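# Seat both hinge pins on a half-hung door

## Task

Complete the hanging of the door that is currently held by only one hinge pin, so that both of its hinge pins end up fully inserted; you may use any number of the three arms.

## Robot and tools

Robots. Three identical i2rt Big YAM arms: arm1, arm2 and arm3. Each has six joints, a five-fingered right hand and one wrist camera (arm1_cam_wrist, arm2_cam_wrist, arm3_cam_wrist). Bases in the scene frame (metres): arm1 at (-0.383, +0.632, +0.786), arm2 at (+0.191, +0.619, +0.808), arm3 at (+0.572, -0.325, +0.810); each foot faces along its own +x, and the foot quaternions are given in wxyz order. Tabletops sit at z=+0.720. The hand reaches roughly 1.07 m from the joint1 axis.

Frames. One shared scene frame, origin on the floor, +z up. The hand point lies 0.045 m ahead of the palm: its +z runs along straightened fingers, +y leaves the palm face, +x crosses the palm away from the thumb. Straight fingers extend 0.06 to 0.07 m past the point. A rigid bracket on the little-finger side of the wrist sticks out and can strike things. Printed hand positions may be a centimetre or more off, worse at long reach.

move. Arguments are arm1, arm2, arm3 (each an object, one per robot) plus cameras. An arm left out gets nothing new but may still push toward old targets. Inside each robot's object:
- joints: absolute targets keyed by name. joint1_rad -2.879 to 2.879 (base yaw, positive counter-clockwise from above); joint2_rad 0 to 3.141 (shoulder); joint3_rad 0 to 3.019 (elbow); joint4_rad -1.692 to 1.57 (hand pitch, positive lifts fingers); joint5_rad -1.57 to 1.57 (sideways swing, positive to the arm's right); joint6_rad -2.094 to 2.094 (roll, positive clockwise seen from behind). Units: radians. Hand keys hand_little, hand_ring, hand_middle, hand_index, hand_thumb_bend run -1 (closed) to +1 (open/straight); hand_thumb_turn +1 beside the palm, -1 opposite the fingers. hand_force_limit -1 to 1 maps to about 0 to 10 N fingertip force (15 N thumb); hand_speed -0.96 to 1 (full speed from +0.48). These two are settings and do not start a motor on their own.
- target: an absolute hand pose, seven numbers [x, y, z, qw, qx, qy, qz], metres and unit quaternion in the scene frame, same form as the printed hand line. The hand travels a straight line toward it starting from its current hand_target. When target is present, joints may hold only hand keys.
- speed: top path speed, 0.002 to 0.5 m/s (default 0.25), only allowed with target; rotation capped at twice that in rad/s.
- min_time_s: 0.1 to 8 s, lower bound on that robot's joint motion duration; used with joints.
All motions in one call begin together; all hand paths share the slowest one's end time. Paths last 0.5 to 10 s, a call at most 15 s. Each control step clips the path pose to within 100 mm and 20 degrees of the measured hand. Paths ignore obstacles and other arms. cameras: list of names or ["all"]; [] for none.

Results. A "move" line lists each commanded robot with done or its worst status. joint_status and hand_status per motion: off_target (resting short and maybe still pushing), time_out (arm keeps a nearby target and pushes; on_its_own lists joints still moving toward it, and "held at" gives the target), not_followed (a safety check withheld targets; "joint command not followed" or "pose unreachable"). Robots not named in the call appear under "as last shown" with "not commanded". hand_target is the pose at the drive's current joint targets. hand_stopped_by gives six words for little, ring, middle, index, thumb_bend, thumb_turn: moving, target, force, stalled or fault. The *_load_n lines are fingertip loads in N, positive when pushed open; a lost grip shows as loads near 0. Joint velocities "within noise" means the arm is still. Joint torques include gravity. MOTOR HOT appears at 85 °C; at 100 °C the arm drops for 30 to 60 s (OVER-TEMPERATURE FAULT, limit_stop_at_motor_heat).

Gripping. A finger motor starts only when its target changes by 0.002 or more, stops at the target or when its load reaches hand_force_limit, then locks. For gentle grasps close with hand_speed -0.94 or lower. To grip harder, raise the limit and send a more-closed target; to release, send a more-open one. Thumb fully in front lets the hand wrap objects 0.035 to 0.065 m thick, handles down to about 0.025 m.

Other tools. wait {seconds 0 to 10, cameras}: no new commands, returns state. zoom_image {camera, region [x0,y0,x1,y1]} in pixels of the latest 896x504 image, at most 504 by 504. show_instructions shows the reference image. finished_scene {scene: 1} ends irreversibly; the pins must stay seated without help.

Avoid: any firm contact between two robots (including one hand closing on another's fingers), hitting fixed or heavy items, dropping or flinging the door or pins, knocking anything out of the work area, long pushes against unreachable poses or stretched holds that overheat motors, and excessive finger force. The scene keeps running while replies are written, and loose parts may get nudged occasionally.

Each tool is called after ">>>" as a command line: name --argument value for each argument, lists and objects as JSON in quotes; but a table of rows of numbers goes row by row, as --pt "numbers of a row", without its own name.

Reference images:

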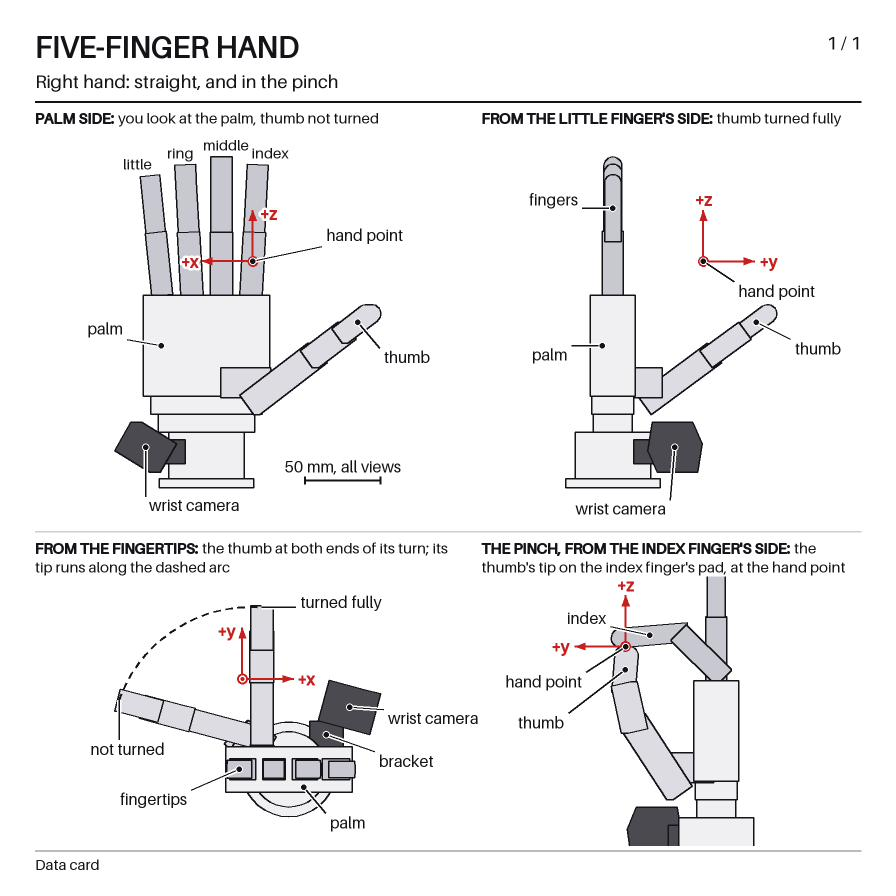

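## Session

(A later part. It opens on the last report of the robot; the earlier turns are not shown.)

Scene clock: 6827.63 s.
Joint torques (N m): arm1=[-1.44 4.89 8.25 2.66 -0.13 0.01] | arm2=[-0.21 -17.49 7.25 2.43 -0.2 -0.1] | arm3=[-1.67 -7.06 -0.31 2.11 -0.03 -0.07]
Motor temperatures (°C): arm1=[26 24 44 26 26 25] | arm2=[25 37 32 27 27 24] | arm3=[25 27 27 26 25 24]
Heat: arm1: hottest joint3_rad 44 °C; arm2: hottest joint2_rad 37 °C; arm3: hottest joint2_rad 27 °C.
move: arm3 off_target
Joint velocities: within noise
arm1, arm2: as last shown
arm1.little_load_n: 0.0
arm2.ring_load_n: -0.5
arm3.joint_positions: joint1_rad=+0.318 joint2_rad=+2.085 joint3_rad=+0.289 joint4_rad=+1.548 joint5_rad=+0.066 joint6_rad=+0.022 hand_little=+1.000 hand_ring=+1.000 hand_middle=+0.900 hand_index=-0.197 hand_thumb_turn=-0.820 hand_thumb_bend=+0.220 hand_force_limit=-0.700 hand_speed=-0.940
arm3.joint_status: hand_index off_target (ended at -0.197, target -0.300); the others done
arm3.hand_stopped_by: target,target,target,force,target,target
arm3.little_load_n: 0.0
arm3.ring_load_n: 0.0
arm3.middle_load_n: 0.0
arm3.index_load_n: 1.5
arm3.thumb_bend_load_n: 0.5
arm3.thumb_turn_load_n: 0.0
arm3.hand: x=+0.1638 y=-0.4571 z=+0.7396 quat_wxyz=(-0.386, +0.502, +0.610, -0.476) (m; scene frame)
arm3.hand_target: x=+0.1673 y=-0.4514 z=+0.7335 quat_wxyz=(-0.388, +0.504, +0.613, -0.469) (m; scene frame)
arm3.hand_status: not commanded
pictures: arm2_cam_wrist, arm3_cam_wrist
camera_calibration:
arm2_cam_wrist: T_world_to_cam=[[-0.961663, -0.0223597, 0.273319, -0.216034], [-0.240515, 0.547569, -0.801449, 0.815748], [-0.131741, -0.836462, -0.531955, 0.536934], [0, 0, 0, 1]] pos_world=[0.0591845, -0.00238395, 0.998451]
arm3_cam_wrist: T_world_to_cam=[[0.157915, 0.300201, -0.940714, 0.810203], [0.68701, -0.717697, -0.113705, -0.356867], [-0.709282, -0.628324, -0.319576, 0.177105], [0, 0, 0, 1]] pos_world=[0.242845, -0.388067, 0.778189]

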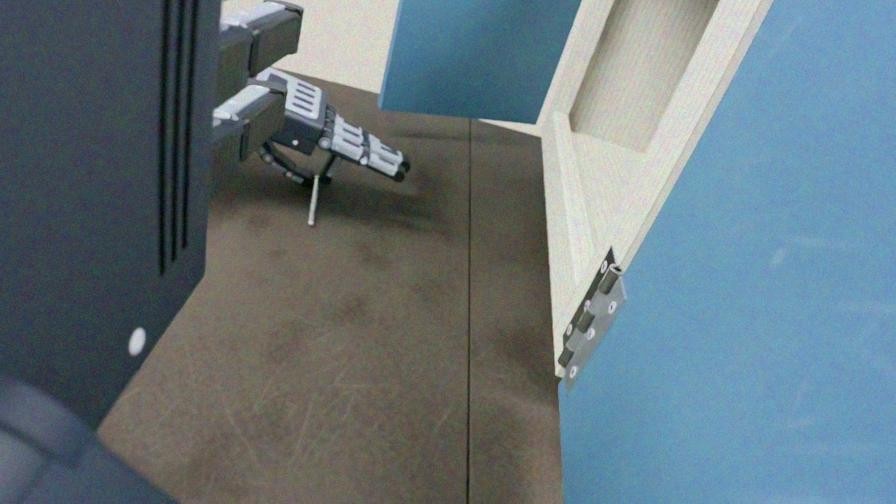

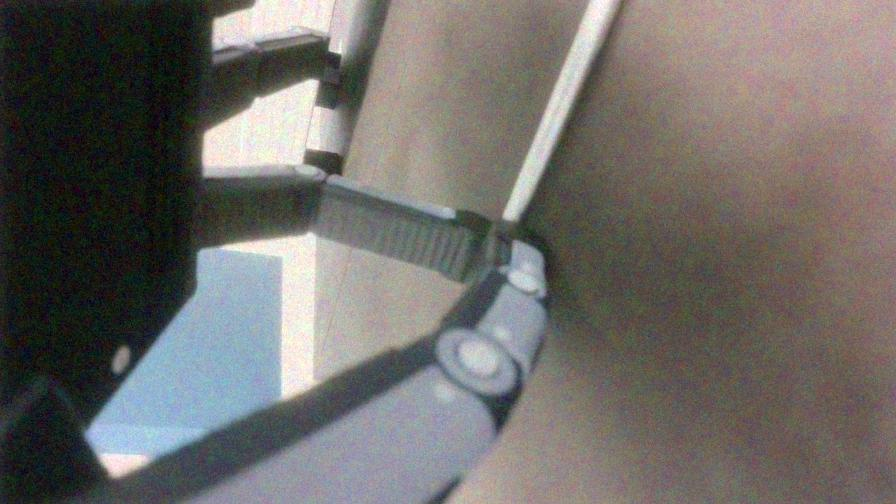

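>>> move --arm3 '{"joints": {"hand_speed": -0.8, "hand_index": -0.12, "hand_thumb_turn": -0.75}}' --cameras '[]'

>>> move --arm3 '{"joints": {"hand_speed": -0.94, "hand_force_limit": -0.7, "hand_index": -0.31}}' --cameras '["arm2_cam_wrist", "arm3_cam_wrist"]'

>>> zoom_image --camera "arm3_cam_wrist" --region '[420, 160, 600, 295]'

>>> zoom_image --camera "arm2_cam_wrist" --region '[280, 140, 360, 220]'

Scene clock: 6853.20 s.
Joint torques (N m): arm1=[-1.44 4.89 8.25 2.66 -0.12 0.01] | arm2=[-0.21 -17.55 7.24 2.43 -0.2 -0.09] | arm3=[-1.61 -7.12 -0.31 2.1 -0.03 -0.05]
Motor temperatures (°C): arm1=[26 24 44 26 26 25] | arm2=[25 37 32 27 27 24] | arm3=[25 27 27 26 25 24]
Heat: arm1: hottest joint3_rad 44 °C; arm2: hottest joint2_rad 37 °C; arm3: hottest joint2_rad 27 °C.
move: arm3 done
Joint velocities: within noise
arm1, arm2: as last shown
arm2.ring_load_n: 0.0
arm3.joint_positions: joint1_rad=+0.317 joint2_rad=+2.085 joint3_rad=+0.289 joint4_rad=+1.548 joint5_rad=+0.067 joint6_rad=+0.021 hand_little=+1.000 hand_ring=+1.000 hand_middle=+0.900 hand_index=-0.120 hand_thumb_turn=-0.750 hand_thumb_bend=+0.220 hand_force_limit=-0.700 hand_speed=-0.800
arm3.joint_status: all done
arm3.hand_stopped_by: target,target,target,target,target,target
arm3.little_load_n: 0.0
arm3.ring_load_n: 0.0
arm3.middle_load_n: 0.0
arm3.index_load_n: 0.0
arm3.thumb_bend_load_n: -1.0
arm3.thumb_turn_load_n: 0.0
arm3.hand: x=+0.1637 y=-0.4567 z=+0.7396 quat_wxyz=(-0.387, +0.502, +0.610, -0.476) (m; scene frame)
arm3.hand_target: x=+0.1672 y=-0.4513 z=+0.7335 quat_wxyz=(-0.388, +0.504, +0.613, -0.469) (m; scene frame)
arm3.hand_status: not commanded
pictures: none
No camera images: "cameras" was empty.

Scene clock: 6854.13 s.
Joint torques (N m): arm1=[-1.44 4.84 8.24 2.66 -0.12 0] | arm2=[-0.26 -17.49 7.25 2.4 -0.2 -0.09] | arm3=[-1.67 -7.12 -0.29 2.11 -0.03 -0.06]
Motor temperatures (°C): arm1=[26 24 44 26 26 25] | arm2=[25 37 32 27 27 24] | arm3=[25 27 27 26 25 24]
Heat: arm1: hottest joint3_rad 44 °C; arm2: hottest joint2_rad 37 °C; arm3: hottest joint2_rad 27 °C.
move: arm3 off_target
Joint velocities: within noise
arm1, arm2: as last shown
arm2.thumb_turn_load_n: -0.5
arm3.joint_positions: joint1_rad=+0.317 joint2_rad=+2.085 joint3_rad=+0.289 joint4_rad=+1.548 joint5_rad=+0.067 joint6_rad=+0.021 hand_little=+1.000 hand_ring=+1.000 hand_middle=+0.900 hand_index=-0.198 hand_thumb_turn=-0.750 hand_thumb_bend=+0.220 hand_force_limit=-0.700 hand_speed=-0.940
arm3.joint_status: hand_index off_target (ended at -0.198, target -0.310); the others done
arm3.hand_stopped_by: target,target,target,force,target,target
arm3.little_load_n: 0.0
arm3.ring_load_n: 0.0
arm3.middle_load_n: 0.0
arm3.index_load_n: 2.0
arm3.thumb_bend_load_n: 0.0
arm3.thumb_turn_load_n: -0.5
arm3.hand: x=+0.1637 y=-0.4567 z=+0.7396 quat_wxyz=(-0.387, +0.502, +0.610, -0.476) (m; scene frame)
arm3.hand_target: x=+0.1672 y=-0.4513 z=+0.7335 quat_wxyz=(-0.388, +0.504, +0.613, -0.469) (m; scene frame)
arm3.hand_status: not commanded
pictures: arm2_cam_wrist, arm3_cam_wrist
camera_calibration:
arm2_cam_wrist: T_world_to_cam=[[-0.961663, -0.0223597, 0.273319, -0.216034], [-0.240515, 0.547569, -0.801449, 0.815748], [-0.131741, -0.836462, -0.531955, 0.536934], [0, 0, 0, 1]] pos_world=[0.0591845, -0.00238395, 0.998451]
arm3_cam_wrist: T_world_to_cam=[[0.157898, 0.301147, -0.940414, 0.810343], [0.686369, -0.718147, -0.114728, -0.355863], [-0.709905, -0.627356, -0.320092, 0.178252], [0, 0, 0, 1]] pos_world=[0.242843, -0.387767, 0.778287]

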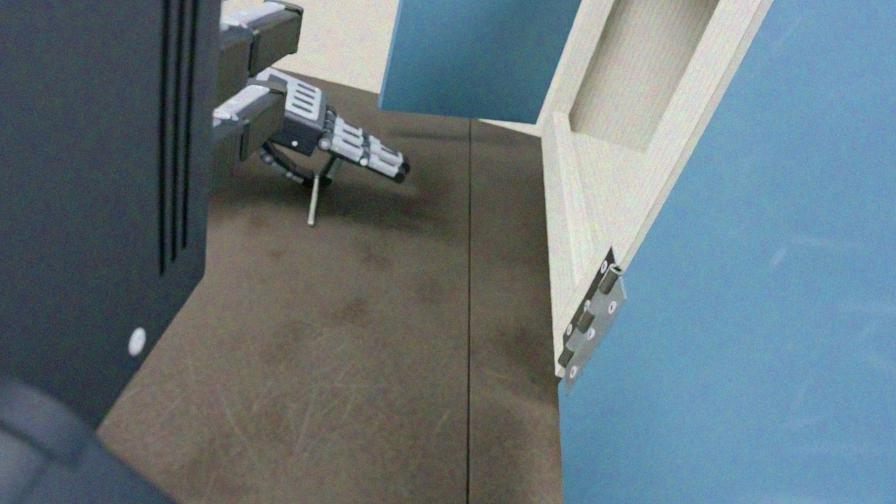

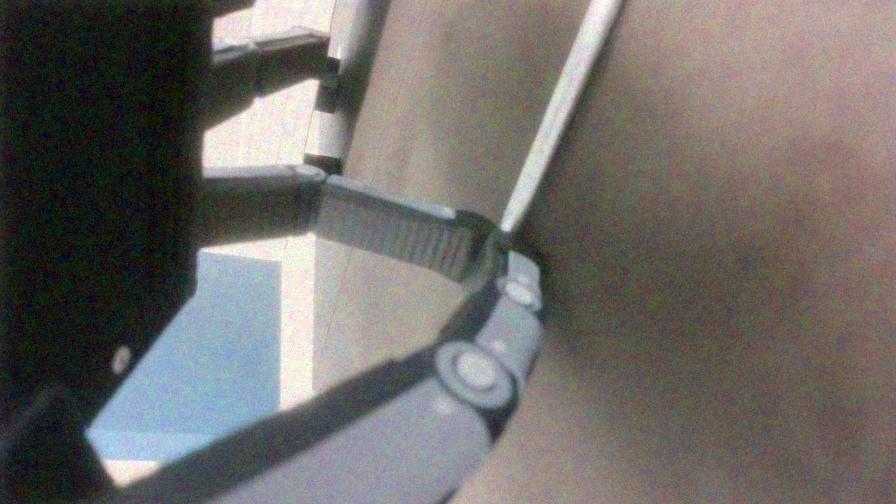

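Scaled by 2.800.

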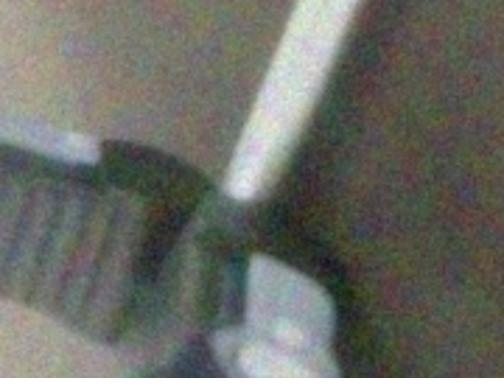

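Scaled by 6.300.

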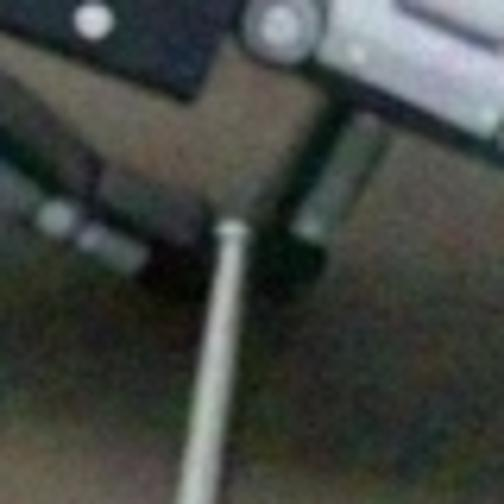

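>>> move --arm3 '{"joints": {"hand_speed": -0.95, "hand_force_limit": -0.3, "hand_index": -0.33}}' --cameras '[]'

>>> move --arm3 '{"joints": {"hand_speed": -0.95, "hand_force_limit": 0.1, "hand_index": -0.35}}' --cameras '["arm2_cam_wrist", "arm3_cam_wrist"]'

>>> zoom_image --camera "arm2_cam_wrist" --region '[280, 140, 360, 220]'

Scene clock: 6864.77 s.
Joint torques (N m): arm1=[-1.44 4.84 8.27 2.65 -0.12 0.01] | arm2=[-0.21 -17.55 7.25 2.41 -0.19 -0.09] | arm3=[-1.67 -7.12 -0.31 2.09 -0.04 -0.05]
Motor temperatures (°C): arm1=[26 24 44 26 26 25] | arm2=[25 37 32 27 27 24] | arm3=[25 27 27 26 25 24]
Heat: arm1: hottest joint3_rad 44 °C; arm2: hottest joint2_rad 37 °C; arm3: hottest joint2_rad 27 °C.
move: arm3 off_target
Joint velocities: within noise
arm1, arm2: as last shown
arm2.thumb_turn_load_n: 0.0
arm3.joint_positions: joint1_rad=+0.317 joint2_rad=+2.085 joint3_rad=+0.289 joint4_rad=+1.549 joint5_rad=+0.067 joint6_rad=+0.021 hand_little=+1.000 hand_ring=+1.000 hand_middle=+0.900 hand_index=-0.206 hand_thumb_turn=-0.750 hand_thumb_bend=+0.220 hand_force_limit=-0.300 hand_speed=-0.950
arm3.joint_status: hand_index off_target (ended at -0.206, target -0.330); the others done
arm3.hand_stopped_by: target,target,target,force,target,target
arm3.little_load_n: 0.0
arm3.ring_load_n: 0.0
arm3.middle_load_n: 0.0
arm3.index_load_n: 3.5
arm3.thumb_bend_load_n: 1.0
arm3.thumb_turn_load_n: -0.5
arm3.hand: x=+0.1637 y=-0.4567 z=+0.7397 quat_wxyz=(-0.387, +0.502, +0.610, -0.476) (m; scene frame)
arm3.hand_target: x=+0.1673 y=-0.4513 z=+0.7335 quat_wxyz=(-0.388, +0.504, +0.613, -0.469) (m; scene frame)
arm3.hand_status: not commanded
pictures: none
No camera images: "cameras" was empty.

Scene clock: 6865.23 s.
Joint torques (N m): arm1=[-1.49 4.84 8.25 2.63 -0.12 0.01] | arm2=[-0.21 -17.55 7.23 2.41 -0.19 -0.09] | arm3=[-1.61 -7.12 -0.29 2.04 -0.03 -0.06]
Motor temperatures (°C): arm1=[26 24 44 26 26 25] | arm2=[25 37 32 27 27 24] | arm3=[25 27 27 26 25 24]
Heat: arm1: hottest joint3_rad 44 °C; arm2: hottest joint2_rad 37 °C; arm3: hottest joint2_rad 27 °C.
move: arm3 off_target
Joint velocities: within noise
arm1.joint_positions: joint1_rad=+0.341 joint2_rad=+0.633 joint3_rad=+1.483 joint4_rad=-1.120 joint5_rad=+0.125 joint6_rad=-1.102 hand_little=+1.000 hand_ring=+1.000 hand_middle=+1.000 hand_index=+1.000 hand_thumb_turn=+1.000 hand_thumb_bend=+1.000 hand_force_limit=+0.000 hand_speed=-0.800
arm1.joint_status: not commanded
arm1.hand_stopped_by: target,target,target,target,target,target
arm1.little_load_n: 0.0
arm1.ring_load_n: 0.0
arm1.middle_load_n: 0.0
arm1.index_load_n: 0.0
arm1.thumb_bend_load_n: 0.0
arm1.thumb_turn_load_n: 0.0
arm1.hand: x=-0.3319 y=+0.3842 z=+1.3607 quat_wxyz=(+0.238, +0.532, -0.590, +0.559) (m; scene frame)
arm1.hand_target: x=-0.3302 y=+0.3853 z=+1.3736 quat_wxyz=(+0.239, +0.526, -0.580, +0.574) (m; scene frame)
arm1.hand_status: not commanded
arm2.joint_positions: joint1_rad=-0.024 joint2_rad=+1.893 joint3_rad=+1.036 joint4_rad=+0.825 joint5_rad=-0.165 joint6_rad=-1.574 hand_little=+1.000 hand_ring=+1.000 hand_middle=+1.000 hand_index=+1.000 hand_thumb_turn=+1.000 hand_thumb_bend=+1.000 hand_force_limit=+0.000 hand_speed=+0.300
arm2.joint_status: not commanded
arm2.hand_stopped_by: target,target,target,target,target,target
arm2.little_load_n: 0.0
arm2.ring_load_n: 0.0
arm2.middle_load_n: 0.0
arm2.index_load_n: 0.0
arm2.thumb_bend_load_n: 0.0
arm2.thumb_turn_load_n: 0.0
arm2.hand: x=+0.0450 y=-0.0990 z=+0.9407 quat_wxyz=(+0.485, +0.507, -0.512, +0.495) (m; scene frame)
arm2.hand_target: x=+0.0401 y=-0.0998 z=+0.9599 quat_wxyz=(+0.500, +0.500, -0.500, +0.500) (m; scene frame)
arm2.hand_status: not commanded
arm3.joint_positions: joint1_rad=+0.317 joint2_rad=+2.085 joint3_rad=+0.289 joint4_rad=+1.550 joint5_rad=+0.067 joint6_rad=+0.021 hand_little=+1.000 hand_ring=+1.000 hand_middle=+0.900 hand_index=-0.218 hand_thumb_turn=-0.750 hand_thumb_bend=+0.221 hand_force_limit=+0.100 hand_speed=-0.950
arm3.joint_status: hand_index off_target (ended at -0.218, target -0.350); the others done
arm3.hand_stopped_by: target,target,target,force,target,target
arm3.little_load_n: 0.0
arm3.ring_load_n: 0.0
arm3.middle_load_n: 0.0
arm3.index_load_n: 5.5
arm3.thumb_bend_load_n: 2.5
arm3.thumb_turn_load_n: -0.5
arm3.hand: x=+0.1636 y=-0.4567 z=+0.7399 quat_wxyz=(-0.387, +0.502, +0.610, -0.476) (m; scene frame)
arm3.hand_target: x=+0.1673 y=-0.4513 z=+0.7334 quat_wxyz=(-0.388, +0.504, +0.613, -0.469) (m; scene frame)
arm3.hand_status: not commanded
pictures: arm2_cam_wrist, arm3_cam_wrist
camera_calibration:
arm2_cam_wrist: T_world_to_cam=[[-0.961663, -0.0223597, 0.273319, -0.216034], [-0.240515, 0.547569, -0.801449, 0.815748], [-0.131741, -0.836462, -0.531955, 0.536934], [0, 0, 0, 1]] pos_world=[0.0591845, -0.00238395, 0.998451]
arm3_cam_wrist: T_world_to_cam=[[0.156874, 0.300826, -0.940688, 0.810791], [0.686265, -0.718167, -0.11522, -0.355382], [-0.710233, -0.627487, -0.319108, 0.177476], [0, 0, 0, 1]] pos_world=[0.242744, -0.387767, 0.778388]

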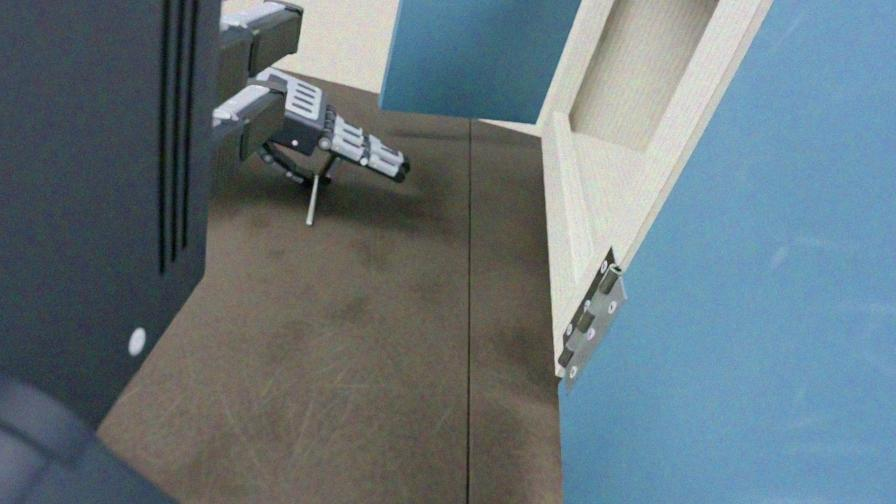

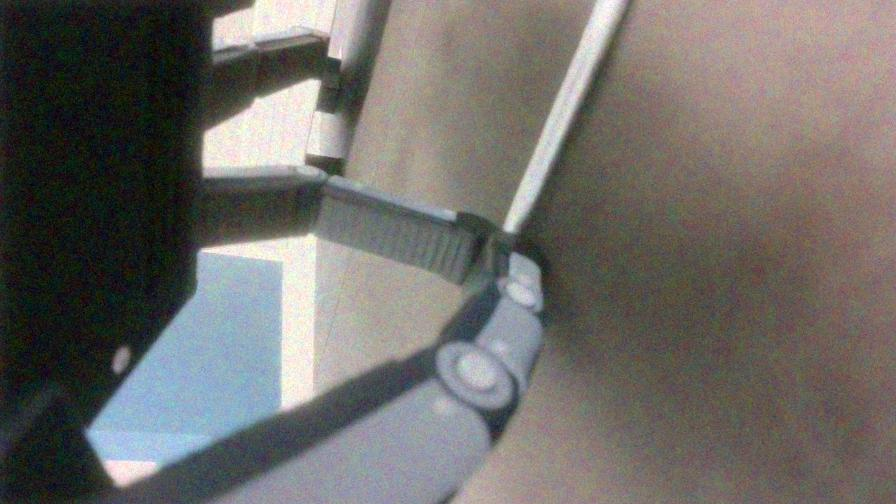

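Scaled by 6.300.

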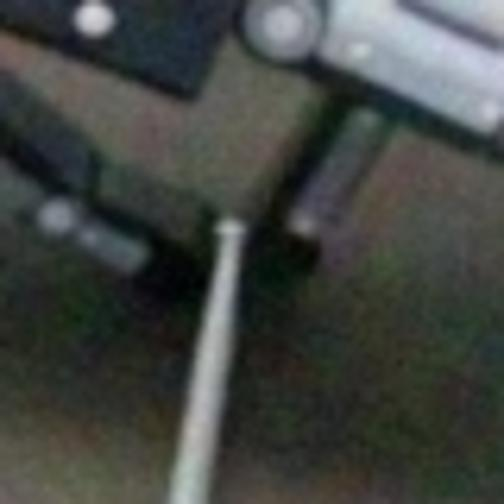

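>>> move --arm3 '{"target": [0.1665, -0.4515, 0.75, 0.3938, -0.4995, -0.6059, 0.4777], "speed": 0.02}' --cameras '["arm2_cam_wrist", "arm3_cam_wrist"]'

>>> zoom_image --camera "arm3_cam_wrist" --region '[420, 160, 600, 295]'

>>> zoom_image --camera "arm2_cam_wrist" --region '[270, 130, 370, 230]'

Scene clock: 6877.40 s.
Joint torques (N m): arm1=[-1.44 4.84 8.27 2.66 -0.13 0] | arm2=[-0.15 -17.55 7.24 2.41 -0.2 -0.1] | arm3=[-1.67 -9.88 -0.5 1.77 -0.02 -0.05]
Motor temperatures (°C): arm1=[26 24 44 26 26 25] | arm2=[25 37 32 27 27 24] | arm3=[25 27 27 26 25 24]
Heat: arm1: hottest joint3_rad 44 °C; arm2: hottest joint2_rad 37 °C; arm3: hottest joint2_rad 27 °C.
move: arm3 done
Joint velocities: within noise
arm1, arm2: as last shown
arm1.little_load_n: -0.5
arm3.joint_positions: joint1_rad=+0.317 joint2_rad=+2.073 joint3_rad=+0.274 joint4_rad=+1.550 joint5_rad=+0.067 joint6_rad=+0.021 hand_little=+1.000 hand_ring=+1.000 hand_middle=+0.900 hand_index=-0.219 hand_thumb_turn=-0.750 hand_thumb_bend=+0.220 hand_force_limit=+0.100 hand_speed=-0.950
arm3.joint_status: not commanded
arm3.hand_stopped_by: target,target,target,force,target,target
arm3.little_load_n: 0.0
arm3.ring_load_n: 0.0
arm3.middle_load_n: 0.0
arm3.index_load_n: 0.0
arm3.thumb_bend_load_n: 0.0
arm3.thumb_turn_load_n: 0.0
arm3.hand: x=+0.1685 y=-0.4554 z=+0.7424 quat_wxyz=(-0.386, +0.502, +0.610, -0.475) (m; scene frame)
arm3.hand_target: x=+0.1665 y=-0.4515 z=+0.7498 quat_wxyz=(-0.394, +0.500, +0.606, -0.478) (m; scene frame)
arm3.hand_status: done (0.009 m and 1.1 deg from the pose sent, 0.012 m and 0.9 deg at the start)
pictures: arm2_cam_wrist, arm3_cam_wrist
camera_calibration:
arm2_cam_wrist: T_world_to_cam=[[-0.961663, -0.0223597, 0.273319, -0.216034], [-0.240515, 0.547569, -0.801449, 0.815748], [-0.131741, -0.836462, -0.531955, 0.536934], [0, 0, 0, 1]] pos_world=[0.0591845, -0.00238395, 0.998451]
arm3_cam_wrist: T_world_to_cam=[[0.159594, 0.301603, -0.939982, 0.811354], [0.686608, -0.718062, -0.113823, -0.358555], [-0.709295, -0.627234, -0.321681, 0.184468], [0, 0, 0, 1]] pos_world=[0.247543, -0.386467, 0.781186]

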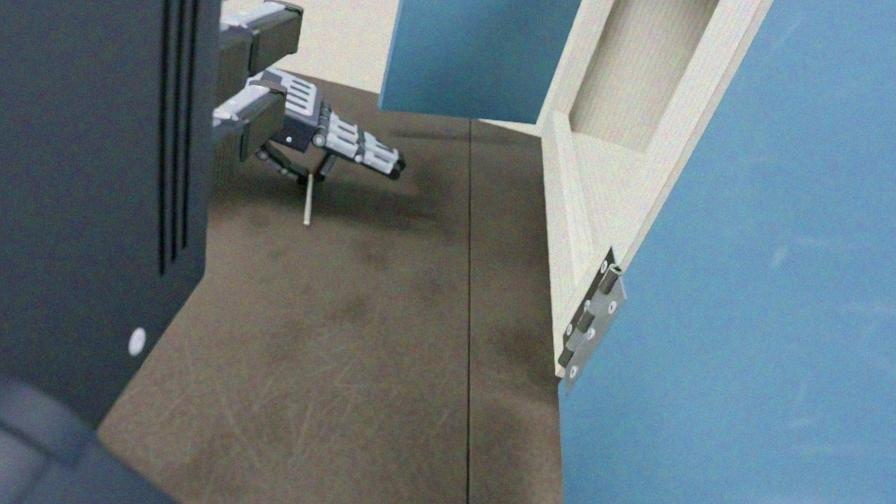

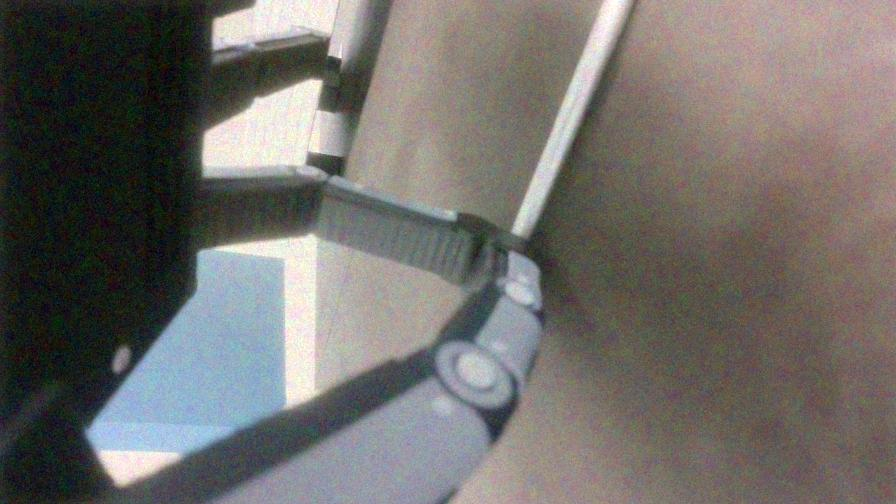

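Scaled by 2.800.

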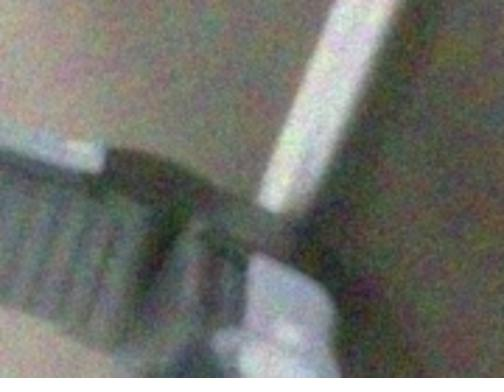

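Scaled by 5.040.

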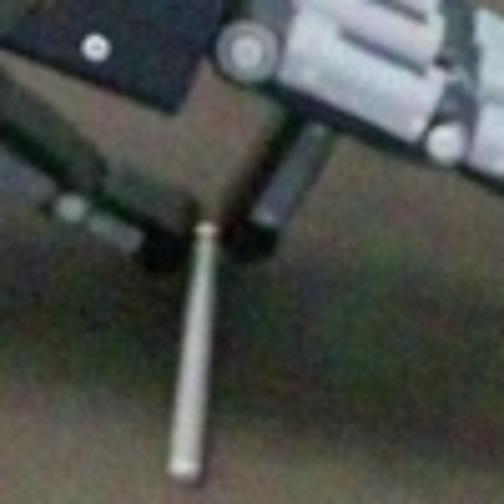

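>>> move --arm3 '{"joints": {"hand_speed": -0.8, "hand_index": -0.05}}' --cameras '[]'

>>> move --arm3 '{"target": [0.1700, -0.4530, 0.738, 0.3938, -0.4995, -0.6059, 0.4777], "speed": 0.03}' --cameras '["arm2_cam_wrist", "arm3_cam_wrist"]'

>>> zoom_image --camera "arm3_cam_wrist" --region '[420, 160, 600, 295]'

>>> zoom_image --camera "arm2_cam_wrist" --region '[270, 140, 350, 220]'

Scene clock: 6909.67 s.
Joint torques (N m): arm1=[-1.44 4.89 8.25 2.65 -0.12 0.01] | arm2=[-0.26 -17.44 7.24 2.4 -0.2 -0.09] | arm3=[-1.67 -9.88 -0.5 1.77 -0.02 -0.06]
Motor temperatures (°C): arm1=[26 24 44 26 26 25] | arm2=[25 37 32 27 27 24] | arm3=[25 28 27 26 25 24]
Heat: arm1: hottest joint3_rad 44 °C; arm2: hottest joint2_rad 37 °C; arm3: hottest joint2_rad 28 °C.
move: arm3 done
Joint velocities: within noise
arm1, arm2: as last shown
arm1.little_load_n: 0.0
arm1.ring_load_n: -0.5
arm1.index_load_n: -0.5
arm3.joint_positions: joint1_rad=+0.317 joint2_rad=+2.073 joint3_rad=+0.274 joint4_rad=+1.550 joint5_rad=+0.067 joint6_rad=+0.021 hand_little=+1.000 hand_ring=+1.000 hand_middle=+0.900 hand_index=-0.050 hand_thumb_turn=-0.750 hand_thumb_bend=+0.220 hand_force_limit=+0.100 hand_speed=-0.800
arm3.joint_status: all done
arm3.hand_stopped_by: target,target,target,target,target,target
arm3.little_load_n: 0.0
arm3.ring_load_n: 0.0
arm3.middle_load_n: 0.0
arm3.index_load_n: 0.0
arm3.thumb_bend_load_n: 0.0
arm3.thumb_turn_load_n: 0.0
arm3.hand: x=+0.1685 y=-0.4554 z=+0.7424 quat_wxyz=(-0.386, +0.502, +0.610, -0.475) (m; scene frame)
arm3.hand_target: x=+0.1665 y=-0.4515 z=+0.7498 quat_wxyz=(-0.394, +0.500, +0.606, -0.478) (m; scene frame)
arm3.hand_status: not commanded
pictures: none
No camera images: "cameras" was empty.

Scene clock: 6910.63 s.
Joint torques (N m): arm1=[-1.44 4.89 8.25 2.66 -0.12 0.01] | arm2=[-0.21 -17.49 7.24 2.41 -0.2 -0.09] | arm3=[-0.91 -7.18 0.05 2.04 0.09 -0.03]
Motor temperatures (°C): arm1=[26 24 44 26 26 25] | arm2=[25 37 32 27 27 24] | arm3=[25 28 27 26 25 24]
Heat: arm1: hottest joint3_rad 44 °C; arm2: hottest joint2_rad 37 °C; arm3: hottest joint2_rad 28 °C.
move: arm3 done
Joint velocities: within noise
arm1, arm2: as last shown
arm1.ring_load_n: 0.0
arm1.index_load_n: 0.0
arm3.joint_positions: joint1_rad=+0.317 joint2_rad=+2.073 joint3_rad=+0.274 joint4_rad=+1.550 joint5_rad=+0.072 joint6_rad=+0.021 hand_little=+1.000 hand_ring=+1.000 hand_middle=+0.900 hand_index=-0.050 hand_thumb_turn=-0.750 hand_thumb_bend=+0.220 hand_force_limit=+0.100 hand_speed=-0.800
arm3.joint_status: not commanded
arm3.hand_stopped_by: target,target,target,target,target,target
arm3.little_load_n: 0.0
arm3.ring_load_n: 0.0
arm3.middle_load_n: 0.0
arm3.index_load_n: 0.0
arm3.thumb_bend_load_n: 0.0
arm3.thumb_turn_load_n: 0.0
arm3.hand: x=+0.1682 y=-0.4544 z=+0.7424 quat_wxyz=(-0.388, +0.503, +0.609, -0.474) (m; scene frame)
arm3.hand_target: x=+0.1697 y=-0.4530 z=+0.7384 quat_wxyz=(-0.389, +0.503, +0.611, -0.471) (m; scene frame)
arm3.hand_status: done (0.005 m and 1.0 deg from the pose sent, 0.005 m and 1.1 deg at the start; a joint's target at an end of its range on 27 of 28 steps)
pictures: arm2_cam_wrist, arm3_cam_wrist
camera_calibration:
arm2_cam_wrist: T_world_to_cam=[[-0.961663, -0.0223597, 0.273319, -0.216034], [-0.240515, 0.547569, -0.801449, 0.815748], [-0.131741, -0.836462, -0.531955, 0.536934], [0, 0, 0, 1]] pos_world=[0.0591845, -0.00238395, 0.998451]
arm3_cam_wrist: T_world_to_cam=[[0.160911, 0.301964, -0.939641, 0.810814], [0.682851, -0.721464, -0.114914, -0.357637], [-0.712617, -0.623144, -0.322287, 0.187744], [0, 0, 0, 1]] pos_world=[0.247533, -0.385867, 0.781284]

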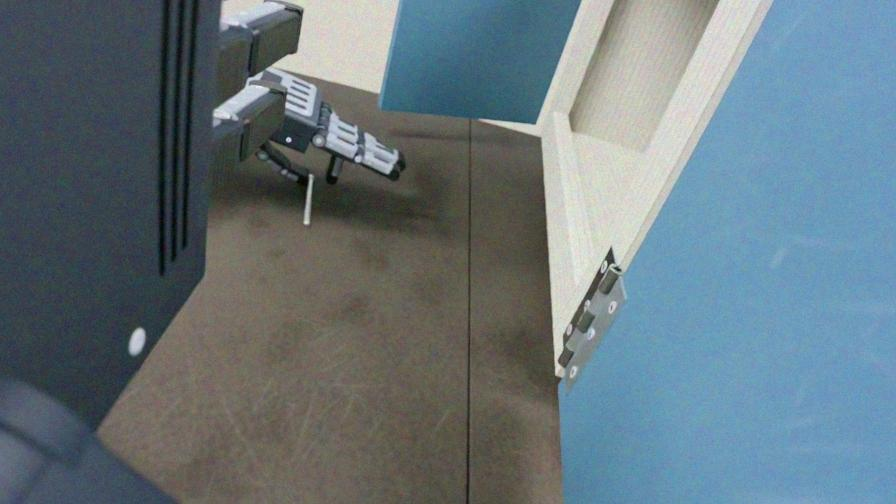

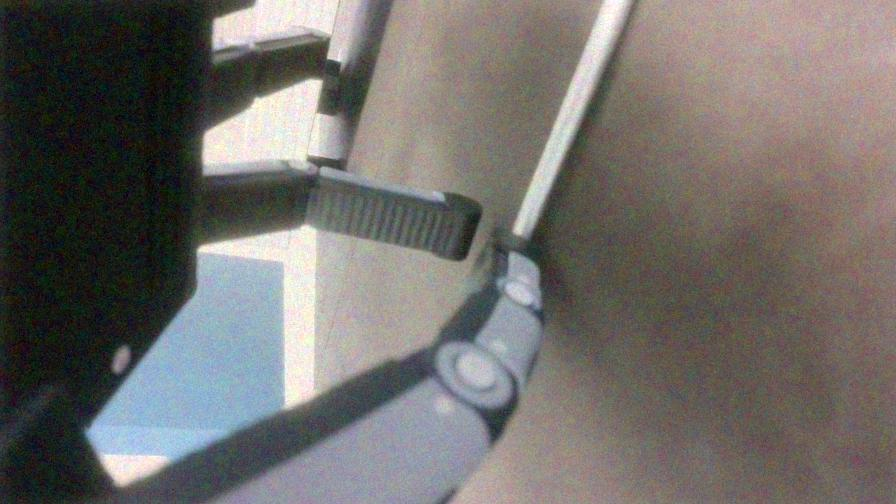

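Scaled by 2.800.

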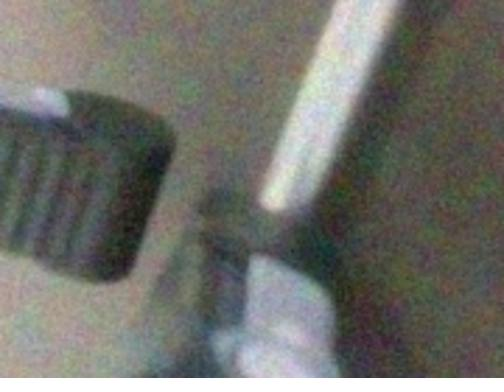

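Scaled by 6.300.

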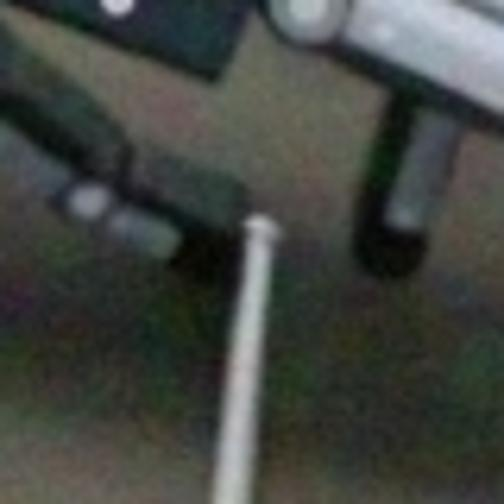

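>>> move --arm3 '{"target": [0.1705, -0.4760, 0.765, 0.3938, -0.4995, -0.6059, 0.4777], "speed": 0.06, "joints": {"hand_speed": -0.5}}' --cameras '[]'

>>> move --arm3 '{"joints": {"hand_index": 1.0, "hand_middle": 0.0, "hand_thumb_turn": -1.0, "hand_thumb_bend": 0.3, "hand_force_limit": 0.0}}' --cameras '["arm2_cam_wrist", "arm3_cam_wrist"]'

>>> zoom_image --camera "arm3_cam_wrist" --region '[400, 120, 640, 300]'

>>> zoom_image --camera "arm2_cam_wrist" --region '[270, 120, 370, 220]'

Scene clock: 7021.20 s.
Joint torques (N m): arm1=[-1.44 4.84 8.27 2.65 -0.13 0.01] | arm2=[-0.21 -17.49 7.25 2.4 -0.2 -0.09] | arm3=[-0.26 -9.17 0.24 1.18 0.11 0.12]
Motor temperatures (°C): arm1=[26 24 44 26 26 25] | arm2=[25 37 32 27 27 24] | arm3=[25 28 27 26 25 24]
Heat: arm1: hottest joint3_rad 44 °C; arm2: hottest joint2_rad 37 °C; arm3: hottest joint2_rad 28 °C.
move: arm3 done
Joint velocities: within noise
arm1, arm2: as last shown
arm3.joint_positions: joint1_rad=+0.397 joint2_rad=+1.974 joint3_rad=+0.266 joint4_rad=+1.474 joint5_rad=+0.159 joint6_rad=+0.028 hand_little=+1.000 hand_ring=+1.000 hand_middle=+0.900 hand_index=-0.050 hand_thumb_turn=-0.750 hand_thumb_bend=+0.220 hand_force_limit=+0.100 hand_speed=-0.500
arm3.joint_status: all done
arm3.hand_stopped_by: target,target,target,target,target,target
arm3.little_load_n: 0.0
arm3.ring_load_n: 0.0
arm3.middle_load_n: 0.0
arm3.index_load_n: 0.0
arm3.thumb_bend_load_n: 0.0
arm3.thumb_turn_load_n: 0.0
arm3.hand: x=+0.1681 y=-0.4725 z=+0.7624 quat_wxyz=(-0.398, +0.499, +0.606, -0.475) (m; scene frame)
arm3.hand_target: x=+0.1704 y=-0.4760 z=+0.7650 quat_wxyz=(-0.394, +0.499, +0.606, -0.478) (m; scene frame)
arm3.hand_status: done (0.005 m and 0.5 deg from the pose sent, 0.031 m and 1.0 deg at the start)
pictures: none
No camera images: "cameras" was empty.

Scene clock: 7022.43 s.
Joint torques (N m): arm1=[-1.44 4.95 8.25 2.66 -0.12 0] | arm2=[-0.26 -17.55 7.25 2.4 -0.2 -0.09] | arm3=[-0.21 -9.17 0.24 1.21 0.1 0.11]
Motor temperatures (°C): arm1=[26 24 44 26 26 25] | arm2=[25 37 32 27 27 24] | arm3=[25 28 27 26 25 24]
Heat: arm1: hottest joint3_rad 44 °C; arm2: hottest joint2_rad 37 °C; arm3: hottest joint2_rad 28 °C.
move: arm3 done
Joint velocities: within noise
arm1, arm2: as last shown
arm3.joint_positions: joint1_rad=+0.397 joint2_rad=+1.974 joint3_rad=+0.266 joint4_rad=+1.474 joint5_rad=+0.159 joint6_rad=+0.029 hand_little=+1.000 hand_ring=+1.000 hand_middle=+0.000 hand_index=+1.000 hand_thumb_turn=-1.000 hand_thumb_bend=+0.300 hand_force_limit=+0.000 hand_speed=-0.500
arm3.joint_status: all done
arm3.hand_stopped_by: target,target,target,target,target,target
arm3.little_load_n: 0.0
arm3.ring_load_n: 0.0
arm3.middle_load_n: 0.0
arm3.index_load_n: -0.5
arm3.thumb_bend_load_n: 0.0
arm3.thumb_turn_load_n: 0.0
arm3.hand: x=+0.1682 y=-0.4725 z=+0.7623 quat_wxyz=(-0.397, +0.499, +0.606, -0.475) (m; scene frame)
arm3.hand_target: x=+0.1704 y=-0.4760 z=+0.7650 quat_wxyz=(-0.394, +0.499, +0.606, -0.478) (m; scene frame)
arm3.hand_status: not commanded
pictures: arm2_cam_wrist, arm3_cam_wrist
camera_calibration:
arm2_cam_wrist: T_world_to_cam=[[-0.961663, -0.0223597, 0.273319, -0.216034], [-0.240515, 0.547569, -0.801449, 0.815748], [-0.131741, -0.836462, -0.531955, 0.536934], [0, 0, 0, 1]] pos_world=[0.0591845, -0.00238395, 0.998451]
arm3_cam_wrist: T_world_to_cam=[[0.144686, 0.308016, -0.940315, 0.841133], [0.675686, -0.724998, -0.133518, -0.354755], [-0.722852, -0.616039, -0.313019, 0.180849], [0, 0, 0, 1]] pos_world=[0.24873, -0.404869, 0.800173]

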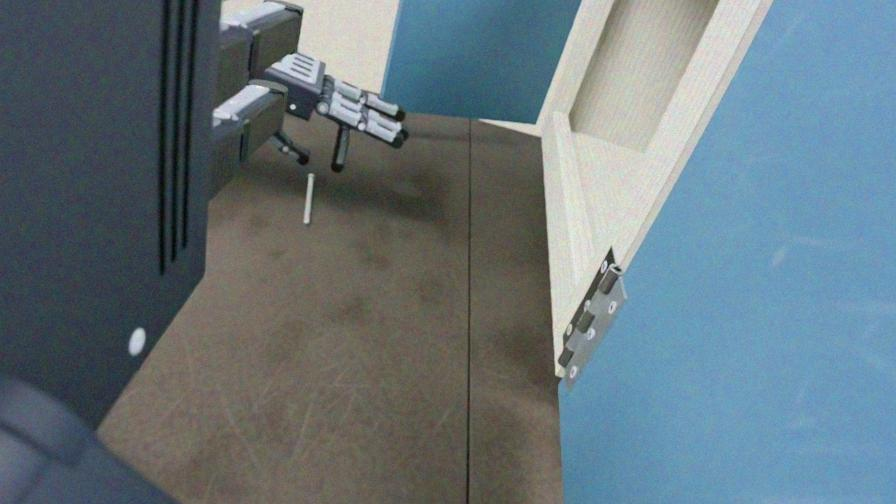

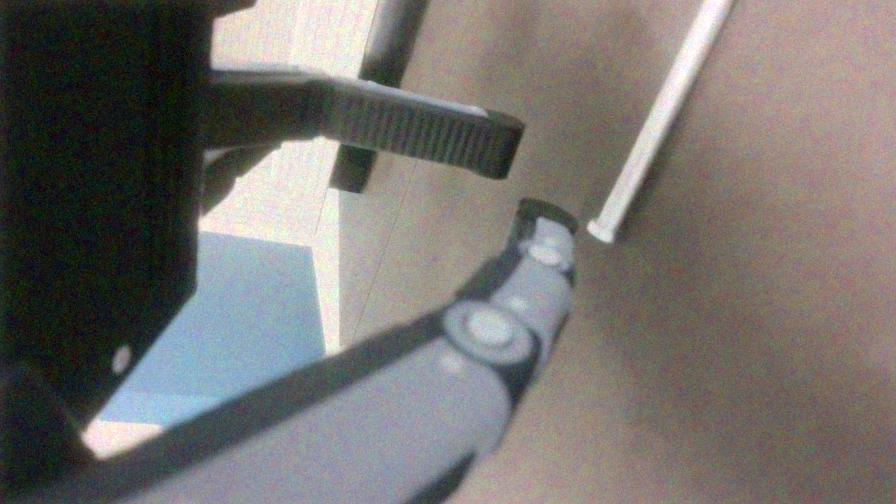

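Scaled by 2.100.

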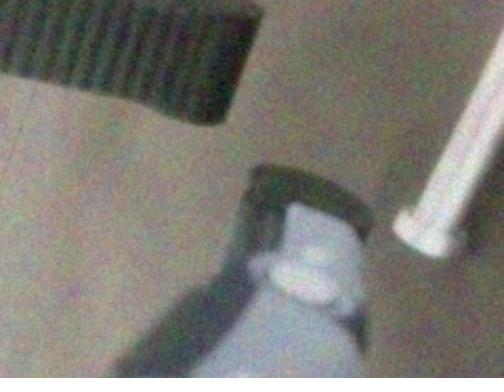

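Scaled by 5.040.

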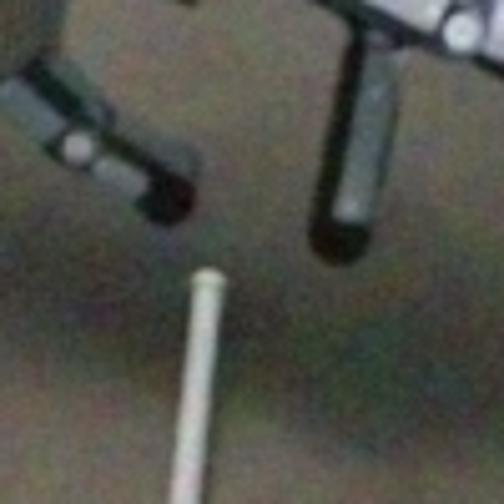

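>>> move --arm3 '{"target": [0.1695, -0.4805, 0.752, 0.3938, -0.4995, -0.6059, 0.4777], "speed": 0.05, "joints": {"hand_middle": 0.25}}' --cameras '["arm2_cam_wrist", "arm3_cam_wrist"]'

>>> zoom_image --camera "arm3_cam_wrist" --region '[420, 120, 660, 300]'

>>> zoom_image --camera "arm2_cam_wrist" --region '[270, 120, 370, 220]'

Scene clock: 7060.73 s.
Joint torques (N m): arm1=[-1.44 4.89 8.24 2.66 -0.12 0] | arm2=[-0.21 -17.55 7.24 2.41 -0.2 -0.1] | arm3=[-0.15 -7.12 0.95 2.41 0.11 0.11]
Motor temperatures (°C): arm1=[26 24 44 26 26 25] | arm2=[25 37 32 27 27 24] | arm3=[25 28 27 26 25 24]
Heat: arm1: hottest joint3_rad 44 °C; arm2: hottest joint2_rad 37 °C; arm3: hottest joint2_rad 28 °C.
move: arm3 done
Joint velocities: within noise
arm1, arm2: as last shown
arm3.joint_positions: joint1_rad=+0.411 joint2_rad=+2.016 joint3_rad=+0.272 joint4_rad=+1.494 joint5_rad=+0.173 joint6_rad=+0.032 hand_little=+1.000 hand_ring=+1.000 hand_middle=+0.250 hand_index=+1.000 hand_thumb_turn=-1.000 hand_thumb_bend=+0.300 hand_force_limit=+0.000 hand_speed=-0.500
arm3.joint_status: all done
arm3.hand_stopped_by: target,target,target,target,target,target
arm3.little_load_n: 0.0
arm3.ring_load_n: 0.0
arm3.middle_load_n: 0.0
arm3.index_load_n: 0.0
arm3.thumb_bend_load_n: 0.0
arm3.thumb_turn_load_n: 0.0
arm3.hand: x=+0.1714 y=-0.4748 z=+0.7512 quat_wxyz=(-0.395, +0.502, +0.610, -0.470) (m; scene frame)
arm3.hand_target: x=+0.1696 y=-0.4805 z=+0.7521 quat_wxyz=(-0.394, +0.500, +0.606, -0.478) (m; scene frame)
arm3.hand_status: done (0.006 m and 1.1 deg from the pose sent, 0.013 m and 0.5 deg at the start)
pictures: arm2_cam_wrist, arm3_cam_wrist
camera_calibration:
arm2_cam_wrist: T_world_to_cam=[[-0.961663, -0.0223597, 0.273319, -0.216034], [-0.240515, 0.547569, -0.801449, 0.815748], [-0.131741, -0.836462, -0.531955, 0.536934], [0, 0, 0, 1]] pos_world=[0.0591845, -0.00238395, 0.998451]
arm3_cam_wrist: T_world_to_cam=[[0.158854, 0.313525, -0.936198, 0.828011], [0.676807, -0.724957, -0.127941, -0.364473], [-0.718817, -0.613302, -0.327358, 0.189723], [0, 0, 0, 1]] pos_world=[0.251521, -0.407472, 0.790659]

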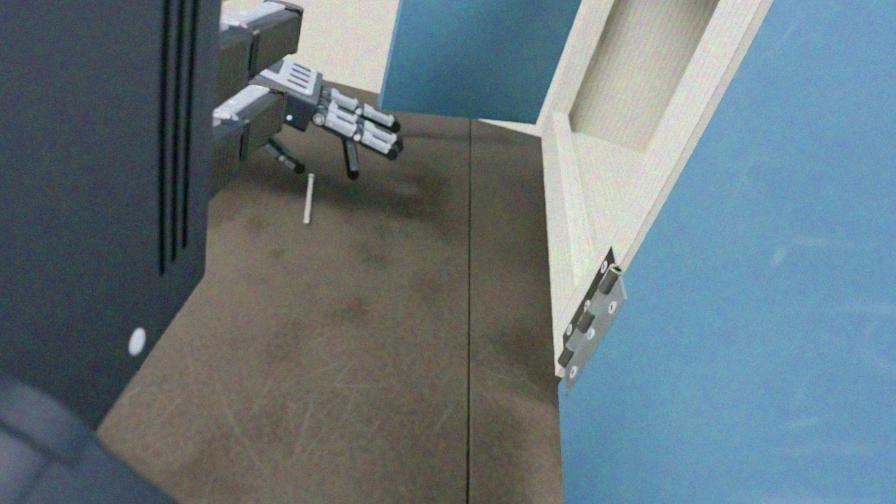

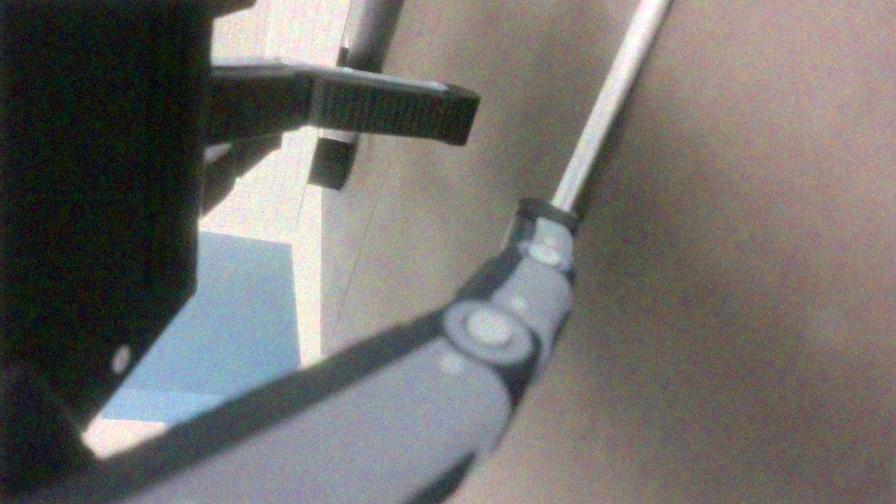

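Scaled by 2.100.

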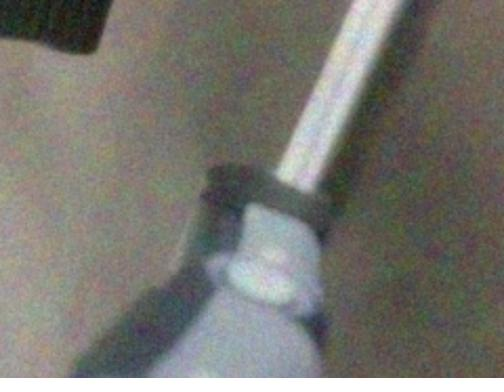

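Scaled by 5.040.

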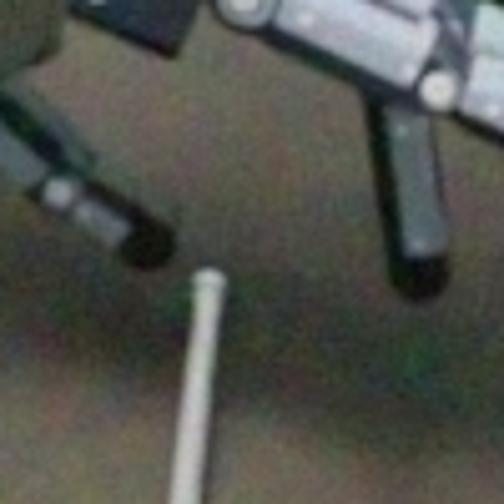

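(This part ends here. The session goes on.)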